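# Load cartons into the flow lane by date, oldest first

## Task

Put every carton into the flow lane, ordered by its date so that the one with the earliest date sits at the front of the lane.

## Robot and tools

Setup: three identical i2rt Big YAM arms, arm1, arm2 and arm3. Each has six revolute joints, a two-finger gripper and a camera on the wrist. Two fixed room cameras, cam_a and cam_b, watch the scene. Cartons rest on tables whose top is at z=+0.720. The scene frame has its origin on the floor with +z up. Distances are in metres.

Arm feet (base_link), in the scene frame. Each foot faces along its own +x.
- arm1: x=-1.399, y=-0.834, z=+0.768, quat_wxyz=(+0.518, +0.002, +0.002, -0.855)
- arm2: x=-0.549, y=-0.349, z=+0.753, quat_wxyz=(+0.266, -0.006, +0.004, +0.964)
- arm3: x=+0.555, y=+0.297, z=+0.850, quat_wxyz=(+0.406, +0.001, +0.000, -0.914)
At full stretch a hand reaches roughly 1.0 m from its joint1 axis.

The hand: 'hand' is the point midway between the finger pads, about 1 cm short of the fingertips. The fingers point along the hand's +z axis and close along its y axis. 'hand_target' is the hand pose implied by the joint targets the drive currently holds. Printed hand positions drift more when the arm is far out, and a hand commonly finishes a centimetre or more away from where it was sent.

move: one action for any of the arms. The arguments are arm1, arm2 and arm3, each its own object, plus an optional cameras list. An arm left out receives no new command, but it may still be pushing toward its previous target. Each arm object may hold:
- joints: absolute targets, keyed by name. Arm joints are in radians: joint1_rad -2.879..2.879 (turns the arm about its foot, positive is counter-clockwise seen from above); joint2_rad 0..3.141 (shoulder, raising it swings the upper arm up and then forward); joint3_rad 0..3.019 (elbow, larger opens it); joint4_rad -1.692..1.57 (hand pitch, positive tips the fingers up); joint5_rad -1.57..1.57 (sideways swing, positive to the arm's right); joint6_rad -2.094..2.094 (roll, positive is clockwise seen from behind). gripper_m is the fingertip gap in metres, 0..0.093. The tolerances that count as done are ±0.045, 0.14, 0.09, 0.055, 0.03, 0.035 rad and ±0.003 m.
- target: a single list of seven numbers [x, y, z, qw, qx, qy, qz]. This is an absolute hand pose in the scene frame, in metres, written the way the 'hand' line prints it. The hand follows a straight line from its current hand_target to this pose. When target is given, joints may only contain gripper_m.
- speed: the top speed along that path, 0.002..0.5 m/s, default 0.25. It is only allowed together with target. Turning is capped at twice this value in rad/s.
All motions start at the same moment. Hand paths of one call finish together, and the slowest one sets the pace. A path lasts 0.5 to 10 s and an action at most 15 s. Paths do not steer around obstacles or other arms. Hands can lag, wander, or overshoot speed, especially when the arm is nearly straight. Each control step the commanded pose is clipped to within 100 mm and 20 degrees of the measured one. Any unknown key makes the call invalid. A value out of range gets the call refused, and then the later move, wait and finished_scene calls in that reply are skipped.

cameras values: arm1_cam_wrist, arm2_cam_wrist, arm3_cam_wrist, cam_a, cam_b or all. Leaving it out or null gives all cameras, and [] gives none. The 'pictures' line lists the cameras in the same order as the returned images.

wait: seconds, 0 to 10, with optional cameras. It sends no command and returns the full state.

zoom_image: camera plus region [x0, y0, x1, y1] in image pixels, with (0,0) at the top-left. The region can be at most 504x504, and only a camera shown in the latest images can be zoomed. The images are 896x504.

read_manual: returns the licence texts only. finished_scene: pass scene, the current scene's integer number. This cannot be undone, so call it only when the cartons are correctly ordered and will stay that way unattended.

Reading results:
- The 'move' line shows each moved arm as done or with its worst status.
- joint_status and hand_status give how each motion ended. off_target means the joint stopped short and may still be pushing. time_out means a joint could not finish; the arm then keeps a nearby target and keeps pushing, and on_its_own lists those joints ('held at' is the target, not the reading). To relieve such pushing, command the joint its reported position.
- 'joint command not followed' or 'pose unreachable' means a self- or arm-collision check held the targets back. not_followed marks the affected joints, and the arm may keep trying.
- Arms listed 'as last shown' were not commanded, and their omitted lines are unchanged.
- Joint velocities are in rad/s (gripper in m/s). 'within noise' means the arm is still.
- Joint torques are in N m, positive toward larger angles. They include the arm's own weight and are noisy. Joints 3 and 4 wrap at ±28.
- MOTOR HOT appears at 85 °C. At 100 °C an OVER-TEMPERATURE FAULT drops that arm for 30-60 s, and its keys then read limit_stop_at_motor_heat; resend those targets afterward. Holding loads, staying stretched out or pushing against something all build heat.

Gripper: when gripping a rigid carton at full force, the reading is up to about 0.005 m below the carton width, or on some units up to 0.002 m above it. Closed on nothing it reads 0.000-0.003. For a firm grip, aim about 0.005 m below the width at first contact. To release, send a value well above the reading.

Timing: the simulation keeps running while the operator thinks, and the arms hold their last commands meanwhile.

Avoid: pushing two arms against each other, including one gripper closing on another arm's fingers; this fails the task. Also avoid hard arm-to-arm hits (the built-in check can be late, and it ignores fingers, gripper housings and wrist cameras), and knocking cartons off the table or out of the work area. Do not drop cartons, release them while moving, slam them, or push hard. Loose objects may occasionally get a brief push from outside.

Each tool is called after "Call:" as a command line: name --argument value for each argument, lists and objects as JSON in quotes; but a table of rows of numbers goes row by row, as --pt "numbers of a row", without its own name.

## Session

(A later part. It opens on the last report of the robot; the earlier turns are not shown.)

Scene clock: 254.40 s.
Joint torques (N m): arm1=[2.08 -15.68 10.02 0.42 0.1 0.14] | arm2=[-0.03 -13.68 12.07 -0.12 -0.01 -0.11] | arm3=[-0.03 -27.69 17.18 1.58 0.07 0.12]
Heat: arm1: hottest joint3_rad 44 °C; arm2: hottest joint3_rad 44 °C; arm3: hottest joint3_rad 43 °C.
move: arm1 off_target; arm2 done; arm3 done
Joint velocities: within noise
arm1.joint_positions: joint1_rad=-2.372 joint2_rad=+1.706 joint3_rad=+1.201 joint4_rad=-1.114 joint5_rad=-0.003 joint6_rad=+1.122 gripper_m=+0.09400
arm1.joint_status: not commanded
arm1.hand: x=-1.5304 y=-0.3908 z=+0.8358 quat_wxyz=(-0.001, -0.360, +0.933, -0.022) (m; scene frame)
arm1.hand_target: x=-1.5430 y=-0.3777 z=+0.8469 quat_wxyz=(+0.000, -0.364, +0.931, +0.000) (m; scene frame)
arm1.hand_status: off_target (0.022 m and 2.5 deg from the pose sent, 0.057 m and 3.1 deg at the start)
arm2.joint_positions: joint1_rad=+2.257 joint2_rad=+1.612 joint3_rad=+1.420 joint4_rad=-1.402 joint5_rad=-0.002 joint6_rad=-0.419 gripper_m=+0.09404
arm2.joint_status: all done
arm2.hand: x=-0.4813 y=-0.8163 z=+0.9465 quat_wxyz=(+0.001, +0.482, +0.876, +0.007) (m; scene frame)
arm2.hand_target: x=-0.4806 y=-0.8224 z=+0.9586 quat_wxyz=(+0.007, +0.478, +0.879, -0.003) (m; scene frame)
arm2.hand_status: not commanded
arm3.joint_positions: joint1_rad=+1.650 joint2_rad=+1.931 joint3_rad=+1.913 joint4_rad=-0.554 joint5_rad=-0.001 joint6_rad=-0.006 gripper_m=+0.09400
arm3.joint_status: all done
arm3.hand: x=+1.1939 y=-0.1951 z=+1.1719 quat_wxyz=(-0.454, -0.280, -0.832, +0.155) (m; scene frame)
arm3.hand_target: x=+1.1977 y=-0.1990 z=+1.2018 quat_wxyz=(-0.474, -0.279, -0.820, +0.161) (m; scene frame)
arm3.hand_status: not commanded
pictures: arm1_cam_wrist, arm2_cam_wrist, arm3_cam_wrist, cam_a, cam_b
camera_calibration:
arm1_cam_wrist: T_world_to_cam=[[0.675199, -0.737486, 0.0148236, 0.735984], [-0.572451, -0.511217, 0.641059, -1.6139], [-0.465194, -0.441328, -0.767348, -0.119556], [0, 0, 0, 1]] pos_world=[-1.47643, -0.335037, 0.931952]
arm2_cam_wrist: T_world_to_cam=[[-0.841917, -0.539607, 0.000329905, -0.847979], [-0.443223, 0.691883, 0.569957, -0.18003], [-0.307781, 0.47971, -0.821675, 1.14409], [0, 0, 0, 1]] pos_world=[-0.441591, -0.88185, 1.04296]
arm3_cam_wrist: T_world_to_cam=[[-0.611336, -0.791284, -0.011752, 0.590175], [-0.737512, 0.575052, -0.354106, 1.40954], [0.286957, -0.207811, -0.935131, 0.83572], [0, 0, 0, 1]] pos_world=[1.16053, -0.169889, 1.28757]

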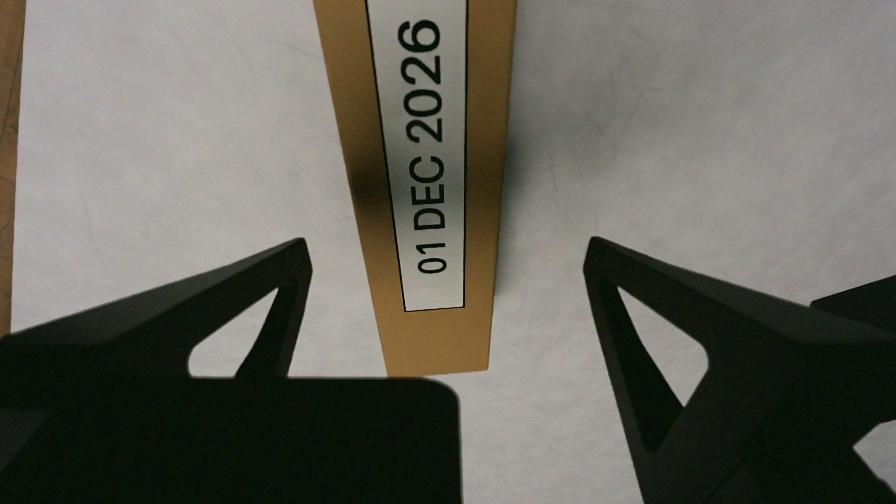

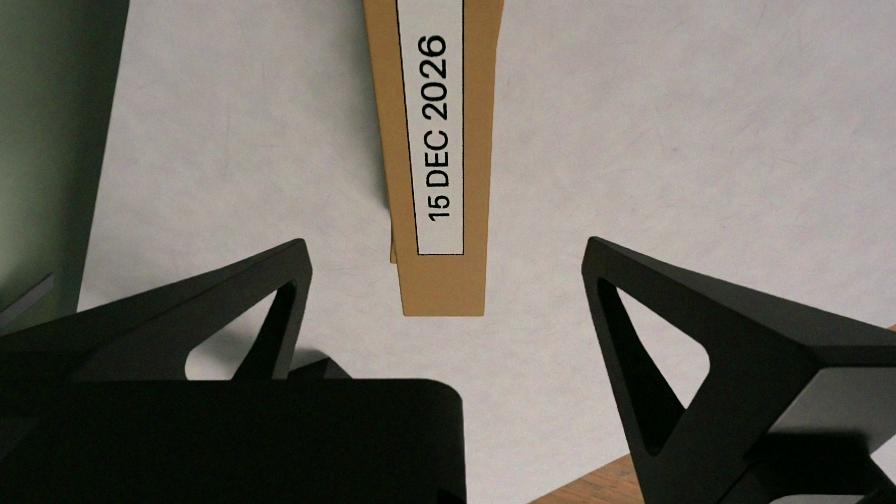

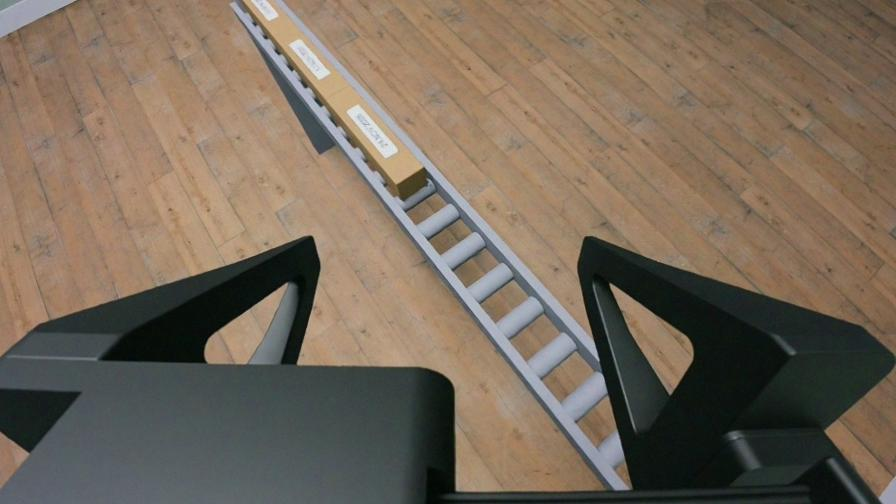

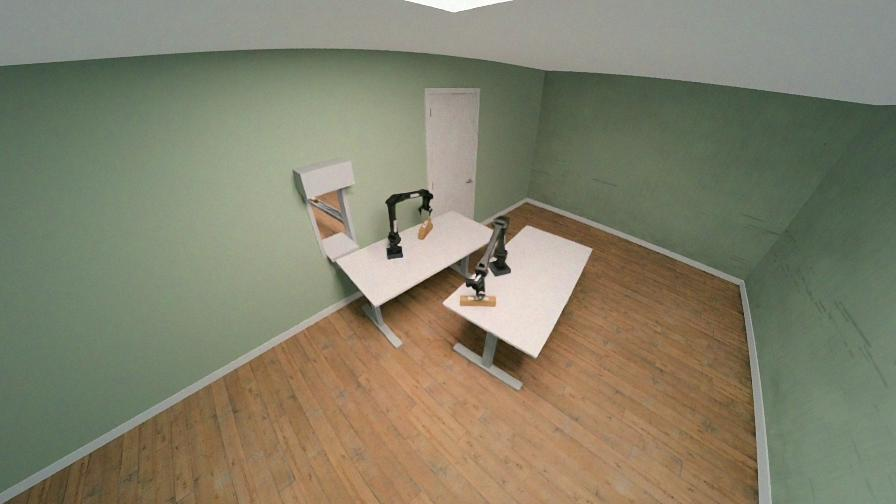

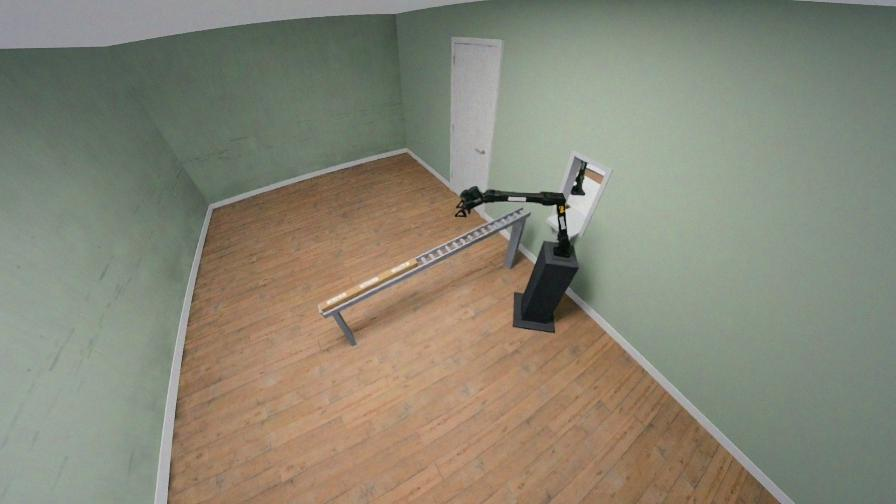

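Call:
move --arm1 '{"target": [-1.5233, -0.3483, 0.817, 0, 0.3738, -0.9275, 0], "speed": 0.15}' --arm2 '{"target": [-0.4699, -0.8351, 0.872, 0, 0.4664, 0.8846, 0], "speed": 0.15}' --arm3 '{"joints": {"joint1_rad": 0.806, "joint2_rad": 2.021, "joint3_rad": 1.906, "joint4_rad": -1.456, "joint5_rad": 0.0, "joint6_rad": 1.642}}'

Scene clock: 279.43 s.
Joint torques (N m): arm1=[-0.26 -15.79 10.73 0.42 0.16 -0.07] | arm2=[0.67 -13.1 8.95 0.73 0.01 -0.12] | arm3=[0.21 -26.93 10.78 -0.03 0.04 0.14]
Heat: arm1: hottest joint3_rad 44 °C; arm2: hottest joint3_rad 46 °C; arm3: hottest joint3_rad 43 °C.
move: arm1 off_target; arm2 done; arm3 done
Joint velocities: within noise
arm1.joint_positions: joint1_rad=-2.396 joint2_rad=+1.783 joint3_rad=+1.222 joint4_rad=-1.061 joint5_rad=-0.003 joint6_rad=+1.064 gripper_m=+0.09400
arm1.joint_status: not commanded
arm1.hand: x=-1.5239 y=-0.3719 z=+0.8076 quat_wxyz=(-0.002, -0.376, +0.926, -0.023) (m; scene frame)
arm1.hand_target: x=-1.5230 y=-0.3492 z=+0.8176 quat_wxyz=(+0.000, -0.374, +0.927, +0.000) (m; scene frame)
arm1.hand_status: off_target (0.025 m and 2.6 deg from the pose sent, 0.047 m and 3.0 deg at the start)
arm2.joint_positions: joint1_rad=+2.265 joint2_rad=+1.696 joint3_rad=+1.346 joint4_rad=-1.225 joint5_rad=+0.005 joint6_rad=-0.424 gripper_m=+0.09404
arm2.joint_status: not commanded
arm2.hand: x=-0.4751 y=-0.8362 z=+0.8802 quat_wxyz=(+0.003, +0.476, +0.879, -0.003) (m; scene frame)
arm2.hand_target: x=-0.4699 y=-0.8350 z=+0.8722 quat_wxyz=(+0.000, +0.466, +0.885, +0.000) (m; scene frame)
arm2.hand_status: done (0.010 m and 1.4 deg from the pose sent, 0.078 m and 2.2 deg at the start)
arm3.joint_positions: joint1_rad=+0.807 joint2_rad=+2.025 joint3_rad=+1.907 joint4_rad=-1.448 joint5_rad=+0.002 joint6_rad=+1.633 gripper_m=+0.09405
arm3.joint_status: all done
arm3.hand: x=+0.5993 y=-0.3304 z=+1.0001 quat_wxyz=(-0.002, -1.000, -0.005, +0.000) (m; scene frame)
arm3.hand_target: x=+0.5985 y=-0.3282 z=+1.0026 quat_wxyz=(+0.000, -1.000, +0.000, -0.001) (m; scene frame)
arm3.hand_status: not commanded
pictures: arm1_cam_wrist, arm2_cam_wrist, arm3_cam_wrist, cam_a, cam_b
camera_calibration:
arm1_cam_wrist: T_world_to_cam=[[0.699524, -0.714439, 0.0155525, 0.791004], [-0.553745, -0.528171, 0.643741, -1.56245], [-0.451699, -0.458924, -0.765086, -0.117579], [0, 0, 0, 1]] pos_world=[-1.47164, -0.314077, 0.903554]
arm2_cam_wrist: T_world_to_cam=[[-0.834665, -0.550567, 0.0144992, -0.871612], [-0.450109, 0.697069, 0.558119, -0.114186], [-0.317389, 0.459316, -0.829634, 1.08638], [0, 0, 0, 1]] pos_world=[-0.434097, -0.899275, 0.977663]
arm3_cam_wrist: T_world_to_cam=[[0.00547205, 0.999959, -0.0072803, 0.335275], [0.803127, -0.0000570973, 0.595808, -1.07534], [0.595783, -0.0091073, -0.803094, 0.56617], [0, 0, 0, 1]] pos_world=[0.524485, -0.330166, 1.09782]

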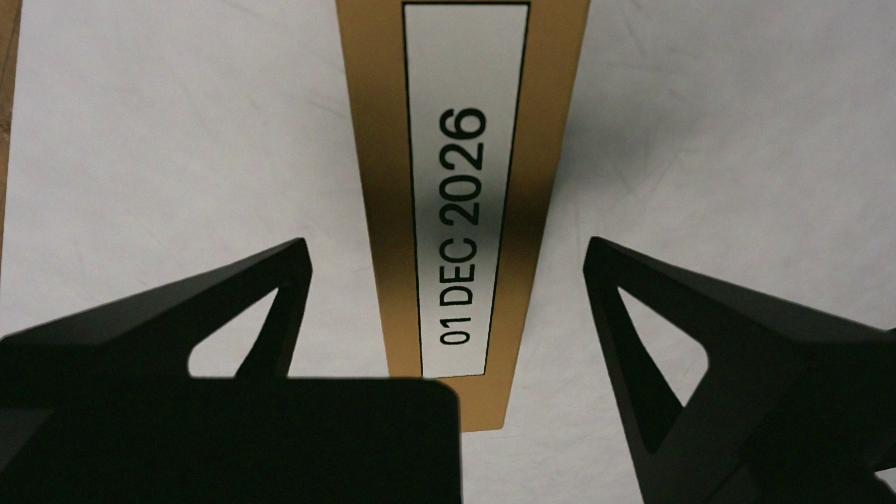

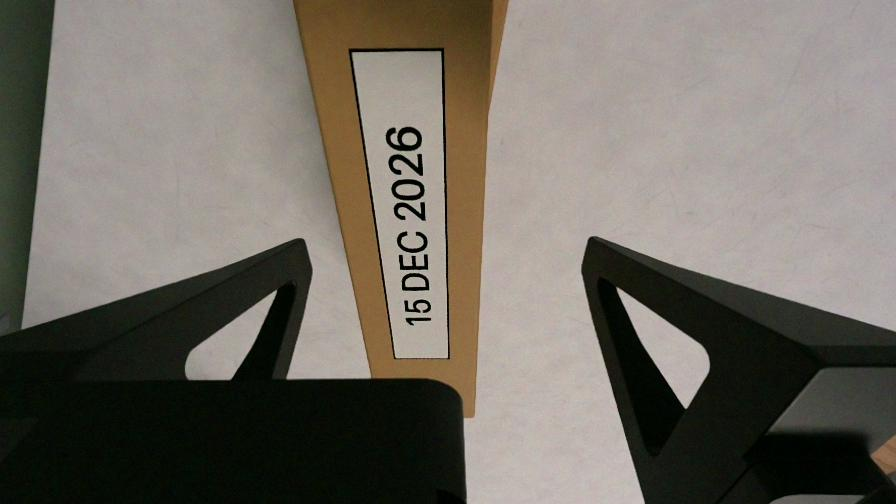

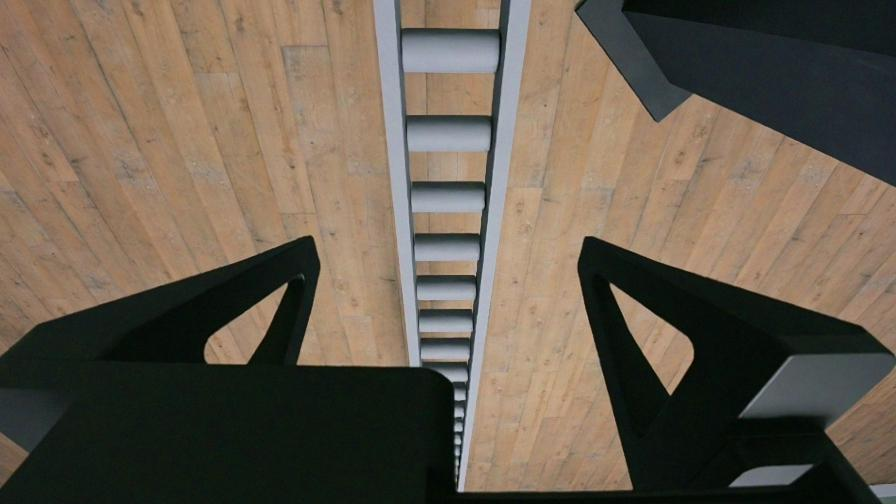

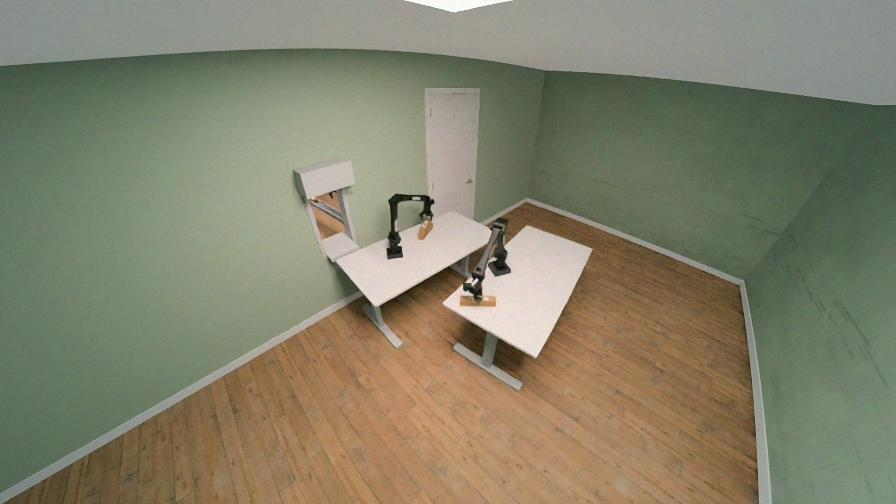

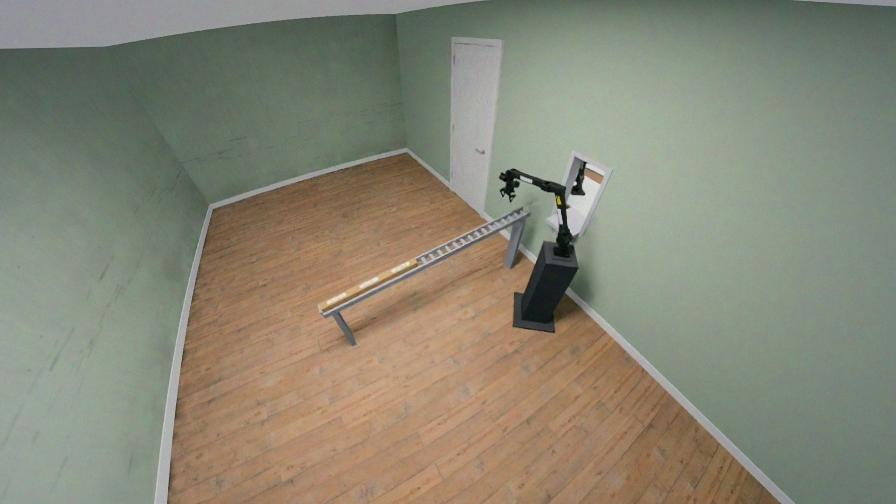

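Call:
move --arm1 '{"target": [-1.507, -0.337, 0.7786, 0, 0.3673, -0.9301, 0], "speed": 0.12}' --arm2 '{"target": [-0.4655, -0.8225, 0.806, 0, 0.4563, 0.8898, 0], "speed": 0.12}' --cameras '["arm1_cam_wrist", "arm2_cam_wrist"]'

Scene clock: 304.13 s.
Joint torques (N m): arm1=[-0.32 -16.5 9.36 0.44 0.16 -0.06] | arm2=[0.73 -13.16 8.02 0.75 0.01 -0.11] | arm3=[-0.09 -26.81 10.81 -0.02 0.05 0.15]
Heat: arm1: hottest joint3_rad 45 °C; arm2: hottest joint3_rad 44 °C; arm3: hottest joint3_rad 42 °C.
move: arm1 off_target; arm2 off_target
Joint velocities: within noise
arm1.joint_positions: joint1_rad=-2.432 joint2_rad=+1.855 joint3_rad=+1.222 joint4_rad=-0.977 joint5_rad=-0.003 joint6_rad=+1.042 gripper_m=+0.09400
arm1.joint_status: not commanded
arm1.hand: x=-1.5101 y=-0.3552 z=+0.7732 quat_wxyz=(-0.002, -0.370, +0.929, -0.017) (m; scene frame)
arm1.hand_target: x=-1.5069 y=-0.3376 z=+0.7789 quat_wxyz=(+0.000, -0.367, +0.930, +0.000) (m; scene frame)
arm1.hand_status: off_target (0.019 m and 2.0 deg from the pose sent, 0.048 m and 2.8 deg at the start)
arm2.joint_positions: joint1_rad=+2.277 joint2_rad=+1.738 joint3_rad=+1.220 joint4_rad=-1.050 joint5_rad=+0.006 joint6_rad=-0.434 gripper_m=+0.09404
arm2.joint_status: not commanded
arm2.hand: x=-0.4702 y=-0.8265 z=+0.8172 quat_wxyz=(+0.006, +0.466, +0.885, -0.006) (m; scene frame)
arm2.hand_target: x=-0.4656 y=-0.8222 z=+0.8063 quat_wxyz=(+0.000, +0.456, +0.890, +0.000) (m; scene frame)
arm2.hand_status: off_target (0.013 m and 1.6 deg from the pose sent, 0.076 m and 2.6 deg at the start)
arm3: as last shown
arm3.joint_positions: joint1_rad=+0.807 joint2_rad=+2.025 joint3_rad=+1.907 joint4_rad=-1.448 joint5_rad=+0.002 joint6_rad=+1.634 gripper_m=+0.09405
pictures: arm1_cam_wrist, arm2_cam_wrist
camera_calibration:
arm1_cam_wrist: T_world_to_cam=[[0.689749, -0.724031, 0.00500823, 0.783754], [-0.558496, -0.527624, 0.640074, -1.52795], [-0.460791, -0.444288, -0.768297, -0.136037], [0, 0, 0, 1]] pos_world=[-1.45663, -0.299162, 0.869561]
arm2_cam_wrist: T_world_to_cam=[[-0.822078, -0.569074, 0.0185067, -0.873927], [-0.46607, 0.691238, 0.552239, -0.0911942], [-0.327058, 0.445358, -0.83348, 1.01829], [0, 0, 0, 1]] pos_world=[-0.427899, -0.887798, 0.915261]

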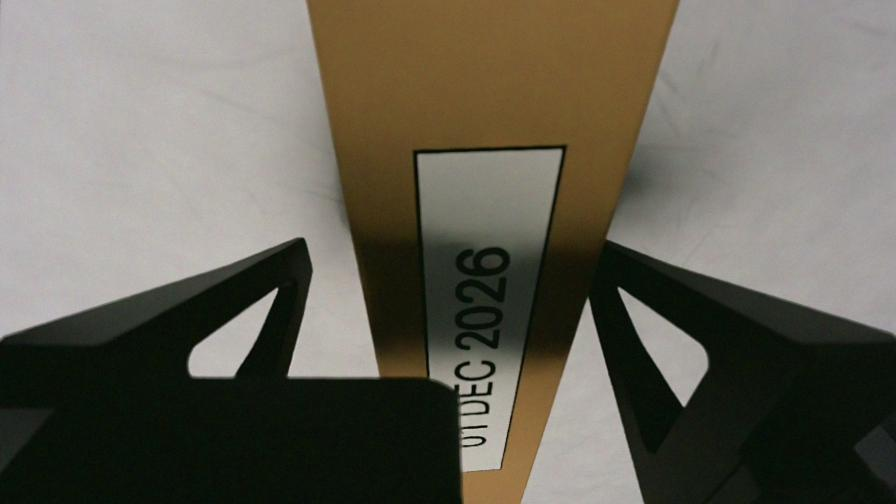

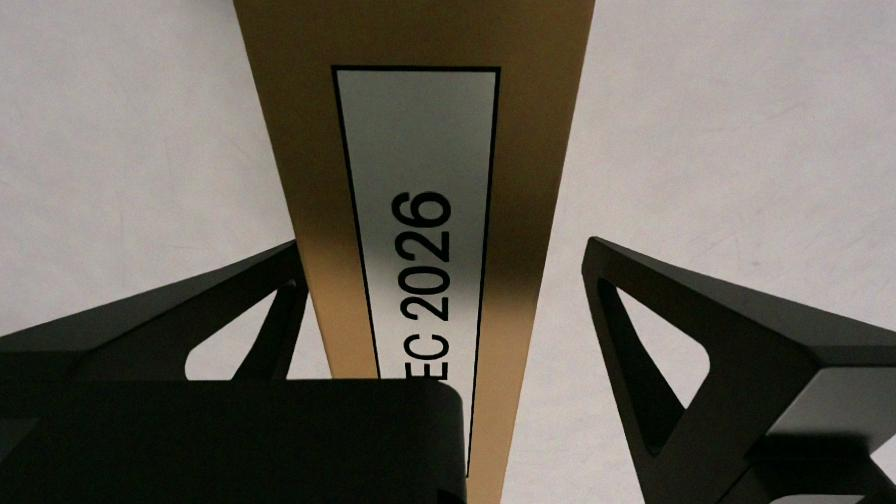

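Call:
move --arm1 '{"joints": {"gripper_m": 0.05}}' --arm2 '{"joints": {"gripper_m": 0.05}}' --cameras '["arm1_cam_wrist", "arm2_cam_wrist"]'

Scene clock: 315.50 s.
Joint torques (N m): arm1=[-0.15 -16.5 9.39 0.4 0.11 -0.03] | arm2=[0.56 -12.86 8.01 0.73 0.03 -0.11] | arm3=[-0.15 -26.93 10.81 -0.03 0.04 0.13]
Heat: arm1: hottest joint3_rad 45 °C; arm2: hottest joint3_rad 45 °C; arm3: hottest joint3_rad 42 °C.
move: arm1 off_target; arm2 off_target
Joint velocities: within noise
arm1.joint_positions: joint1_rad=-2.433 joint2_rad=+1.855 joint3_rad=+1.222 joint4_rad=-0.976 joint5_rad=-0.002 joint6_rad=+1.041 gripper_m=+0.06029
arm1.joint_status: gripper_m off_target (ended at +0.06032, target +0.05000)
arm1.hand: x=-1.5093 y=-0.3548 z=+0.7732 quat_wxyz=(-0.002, -0.370, +0.929, -0.017) (m; scene frame)
arm1.hand_target: x=-1.5067 y=-0.3375 z=+0.7789 quat_wxyz=(+0.000, -0.367, +0.930, +0.000) (m; scene frame)
arm1.hand_status: not commanded
arm2.joint_positions: joint1_rad=+2.279 joint2_rad=+1.738 joint3_rad=+1.220 joint4_rad=-1.049 joint5_rad=+0.005 joint6_rad=-0.435 gripper_m=+0.06059
arm2.joint_status: gripper_m off_target (ended at +0.06062, target +0.05000)
arm2.hand: x=-0.4690 y=-0.8264 z=+0.8172 quat_wxyz=(+0.006, +0.465, +0.885, -0.006) (m; scene frame)
arm2.hand_target: x=-0.4656 y=-0.8223 z=+0.8063 quat_wxyz=(+0.000, +0.456, +0.890, +0.000) (m; scene frame)
arm2.hand_status: not commanded
arm3: as last shown
pictures: arm1_cam_wrist, arm2_cam_wrist
camera_calibration:
arm1_cam_wrist: T_world_to_cam=[[0.69002, -0.723774, 0.00476774, 0.784309], [-0.559039, -0.528761, 0.638661, -1.52737], [-0.459725, -0.443354, -0.769473, -0.132653], [0, 0, 0, 1]] pos_world=[-1.45603, -0.298763, 0.86966]
arm2_cam_wrist: T_world_to_cam=[[-0.820613, -0.571198, 0.0180769, -0.873612], [-0.468268, 0.690198, 0.551681, -0.0920742], [-0.327595, 0.444252, -0.83386, 1.01776], [0, 0, 0, 1]] pos_world=[-0.426598, -0.8876, 0.915261]

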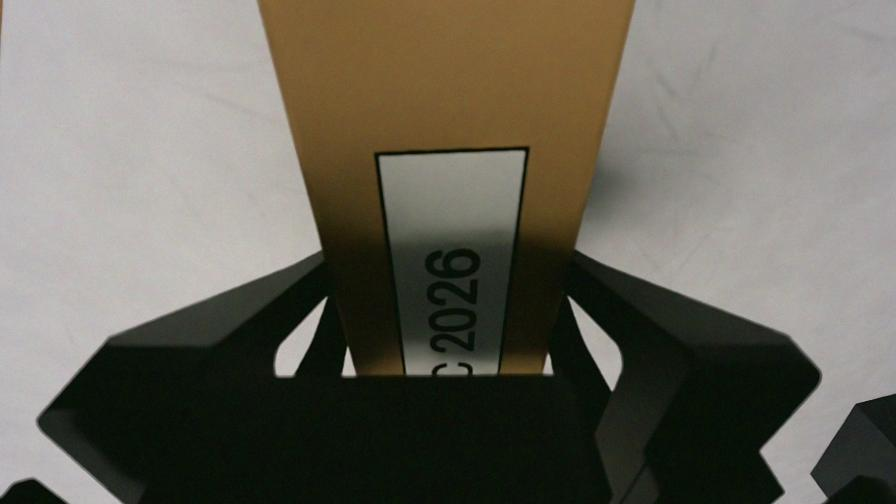

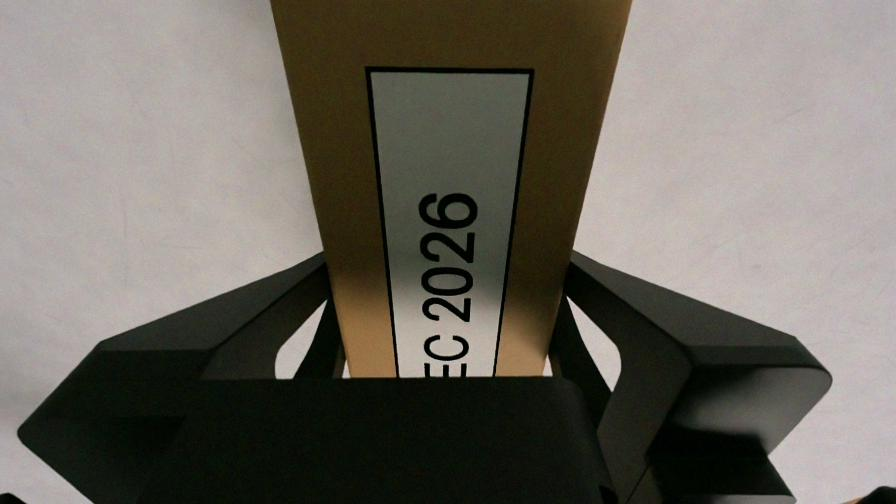

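Call:
move --arm1 '{"target": [-1.507, -0.337, 0.95, 0, 0.3673, -0.9301, 0], "speed": 0.2}' --arm2 '{"target": [-0.4655, -0.8225, 0.96, 0, 0.4563, 0.8898, 0], "speed": 0.2}'

Scene clock: 330.07 s.
Joint torques (N m): arm1=[-0.26 -18.14 13.29 -0.42 0.11 -0.03] | arm2=[0.62 -13.16 15.19 -0.23 0 -0.1] | arm3=[-0.15 -26.87 10.81 -0.06 0.07 0.15]
Heat: arm1: hottest joint3_rad 45 °C; arm2: hottest joint3_rad 45 °C; arm3: hottest joint2_rad 41 °C.
move: arm1 off_target; arm2 off_target
Joint velocities: within noise
arm1.joint_positions: joint1_rad=-2.433 joint2_rad=+1.706 joint3_rad=+1.433 joint4_rad=-1.371 joint5_rad=-0.001 joint6_rad=+1.040 gripper_m=+0.06029
arm1.joint_status: not commanded
arm1.hand: x=-1.5092 y=-0.3573 z=+0.9184 quat_wxyz=(-0.004, -0.370, +0.928, -0.034) (m; scene frame)
arm1.hand_target: x=-1.5065 y=-0.3389 z=+0.9501 quat_wxyz=(+0.001, -0.367, +0.930, +0.000) (m; scene frame)
arm1.hand_status: off_target (0.038 m and 3.9 deg from the pose sent, 0.178 m and 1.9 deg at the start)
arm2.joint_positions: joint1_rad=+2.281 joint2_rad=+1.617 joint3_rad=+1.393 joint4_rad=-1.417 joint5_rad=+0.006 joint6_rad=-0.435 gripper_m=+0.06059
arm2.joint_status: not commanded
arm2.hand: x=-0.4731 y=-0.8027 z=+0.9344 quat_wxyz=(-0.017, +0.464, +0.886, +0.024) (m; scene frame)
arm2.hand_target: x=-0.4658 y=-0.8208 z=+0.9602 quat_wxyz=(+0.000, +0.456, +0.890, +0.000) (m; scene frame)
arm2.hand_status: off_target (0.033 m and 3.5 deg from the pose sent, 0.143 m and 1.5 deg at the start)
arm3: as last shown
pictures: arm1_cam_wrist, arm2_cam_wrist, arm3_cam_wrist, cam_a, cam_b
camera_calibration:
arm1_cam_wrist: T_world_to_cam=[[0.690363, -0.722609, 0.0351482, 0.754683], [-0.564022, -0.507156, 0.651669, -1.63309], [-0.453076, -0.469713, -0.757689, -0.0322916], [0, 0, 0, 1]] pos_world=[-1.45673, -0.298059, 1.01324]
arm2_cam_wrist: T_world_to_cam=[[-0.819167, -0.573403, -0.0132199, -0.837357], [-0.462112, 0.646174, 0.607381, -0.259519], [-0.339732, 0.503655, -0.794301, 1.10868], [0, 0, 0, 1]] pos_world=[-0.42921, -0.87084, 1.02718]
arm3_cam_wrist: T_world_to_cam=[[0.00583229, 0.999957, -0.00726631, 0.335071], [0.803127, -0.000354764, 0.595808, -1.07544], [0.595779, -0.0093107, -0.803094, 0.566105], [0, 0, 0, 1]] pos_world=[0.524485, -0.330167, 1.09782]

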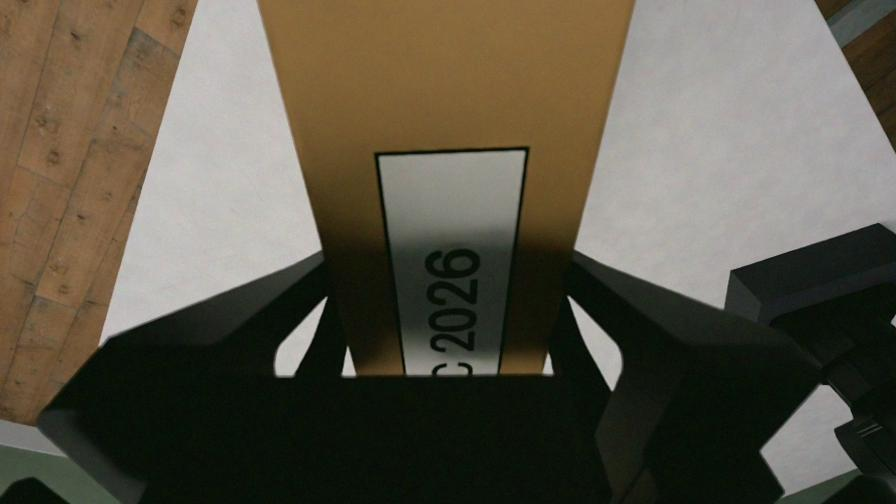

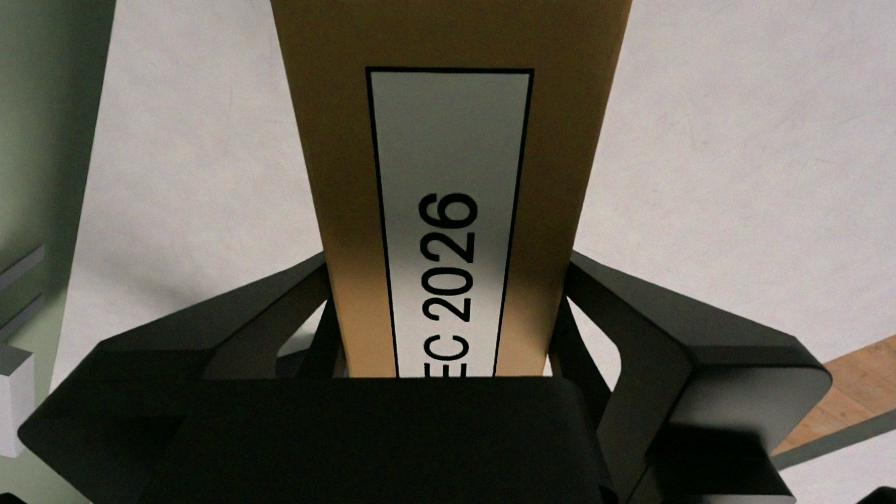

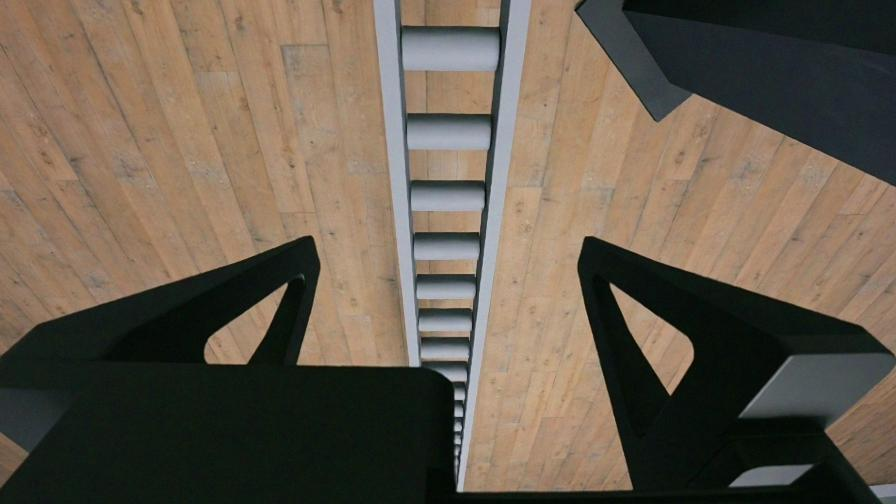

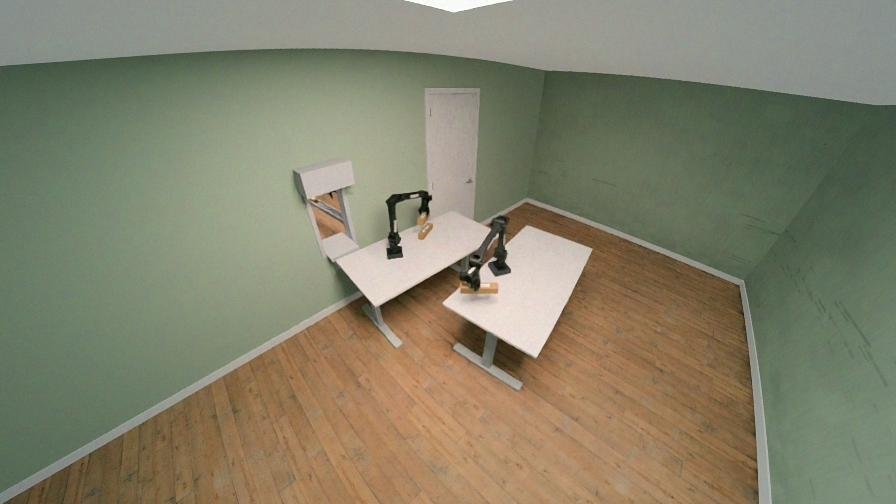

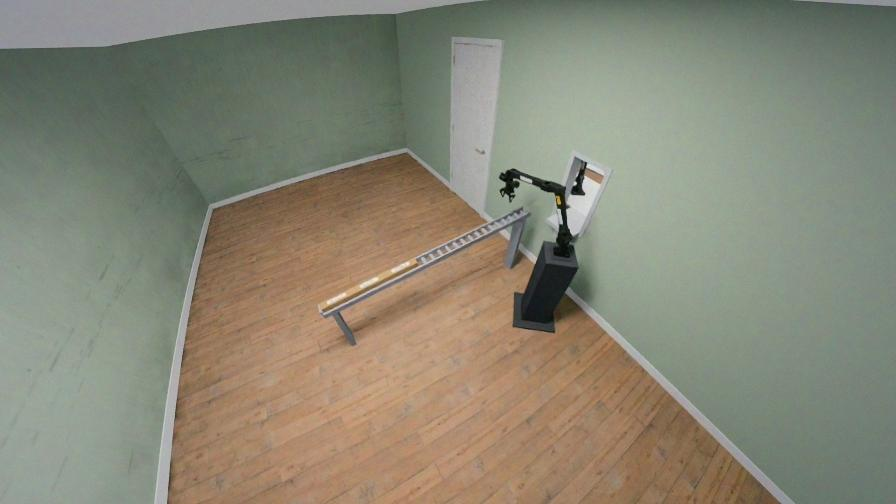

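Call:
move --arm1 '{"joints": {"joint1_rad": 1.2, "joint2_rad": 1.85, "joint3_rad": 1.80, "joint4_rad": -1.459, "joint5_rad": 0.0, "joint6_rad": -0.4625}}' --arm2 '{"joints": {"joint1_rad": -0.508, "joint2_rad": 1.43, "joint3_rad": 1.30, "joint4_rad": -1.388, "joint5_rad": 0.0, "joint6_rad": 0.0}}'

Scene clock: 338.83 s.
Joint torques (N m): arm1=[0.15 -23.71 10.77 -0.27 0.08 -0.05] | arm2=[-0.15 -12.51 9.63 -0.05 -0.1 0.08] | arm3=[-0.03 -27.05 10.82 -0.1 0.04 0.14]
Heat: arm1: hottest joint3_rad 44 °C; arm2: hottest joint3_rad 47 °C; arm3: hottest joint2_rad 42 °C.
move: arm1 done; arm2 done
Joint velocities: within noise
arm1.joint_positions: joint1_rad=+1.210 joint2_rad=+1.889 joint3_rad=+1.774 joint4_rad=-1.447 joint5_rad=-0.001 joint6_rad=-0.455 gripper_m=+0.06029
arm1.joint_status: all done
arm1.hand: x=-1.0086 y=-1.2724 z=+0.9452 quat_wxyz=(-0.004, -0.192, -0.981, -0.001) (m; scene frame)
arm1.hand_target: x=-1.0120 y=-1.2780 z=+0.9774 quat_wxyz=(-0.025, -0.193, -0.981, +0.016) (m; scene frame)
arm1.hand_status: not commanded
arm2.joint_positions: joint1_rad=-0.507 joint2_rad=+1.447 joint3_rad=+1.306 joint4_rad=-1.378 joint5_rad=+0.001 joint6_rad=-0.009 gripper_m=+0.06056
arm2.joint_status: all done
arm2.hand: x=-0.7670 y=+0.0286 z=+0.9618 quat_wxyz=(-0.011, +0.868, -0.495, -0.015) (m; scene frame)
arm2.hand_target: x=-0.7641 y=+0.0240 z=+0.9667 quat_wxyz=(-0.010, +0.866, -0.500, -0.016) (m; scene frame)
arm2.hand_status: not commanded
arm3: as last shown
pictures: arm1_cam_wrist, arm2_cam_wrist, arm3_cam_wrist, cam_a, cam_b
camera_calibration:
arm1_cam_wrist: T_world_to_cam=[[-0.373313, -0.927283, -0.0280068, -1.52664], [-0.733926, 0.276735, 0.620299, -0.976627], [-0.567442, 0.25212, -0.783866, 0.612901], [0, 0, 0, 1]] pos_world=[-0.9389, -1.29988, 1.04348]
arm2_cam_wrist: T_world_to_cam=[[0.858482, 0.512554, 0.0172295, 0.625274], [0.425009, -0.72985, 0.535431, -0.160101], [0.287012, -0.452336, -0.844403, 1.16816], [0, 0, 0, 1]] pos_world=[-0.804019, 0.0910653, 1.06135]
arm3_cam_wrist: T_world_to_cam=[[0.00583229, 0.999957, -0.00726631, 0.335071], [0.803127, -0.000354764, 0.595808, -1.07544], [0.595779, -0.0093107, -0.803094, 0.566105], [0, 0, 0, 1]] pos_world=[0.524485, -0.330167, 1.09782]

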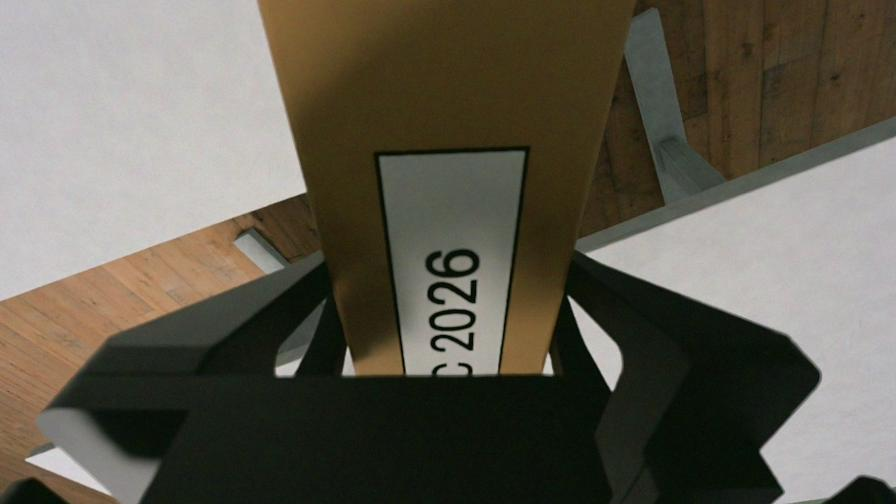

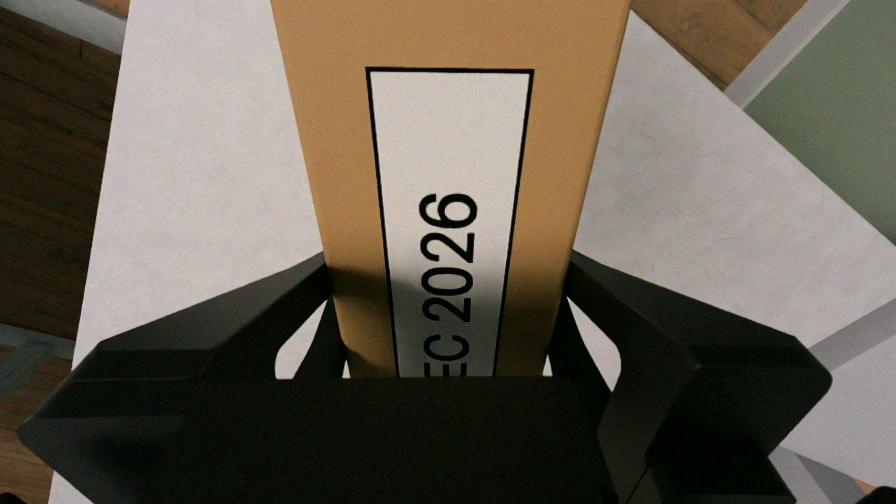

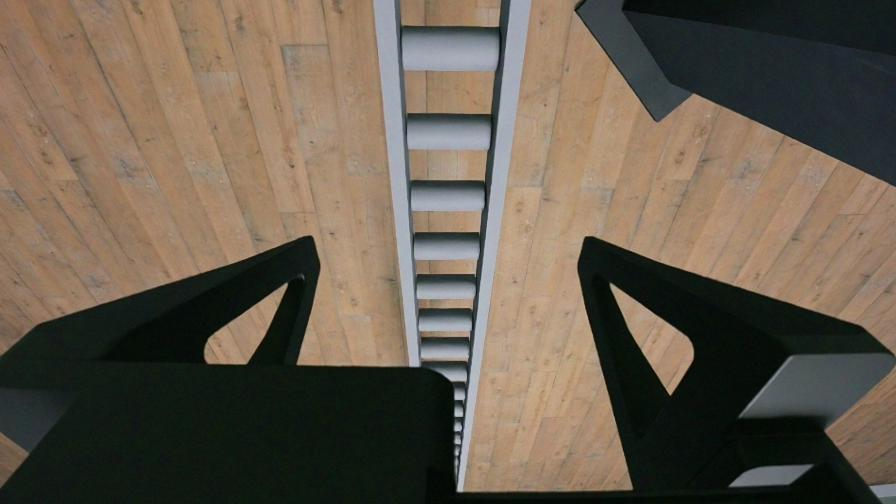

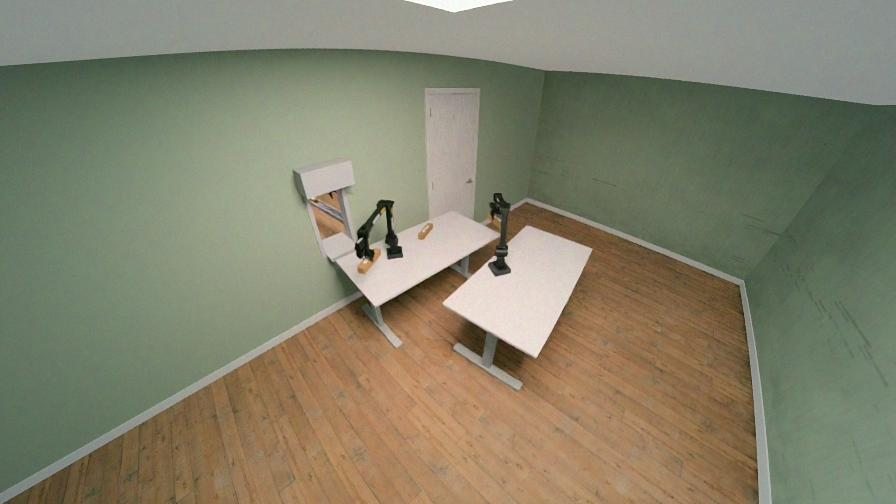

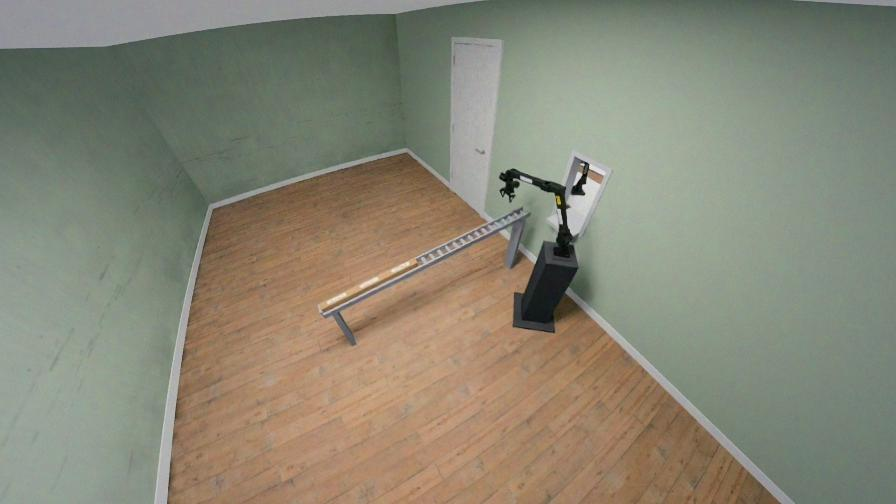

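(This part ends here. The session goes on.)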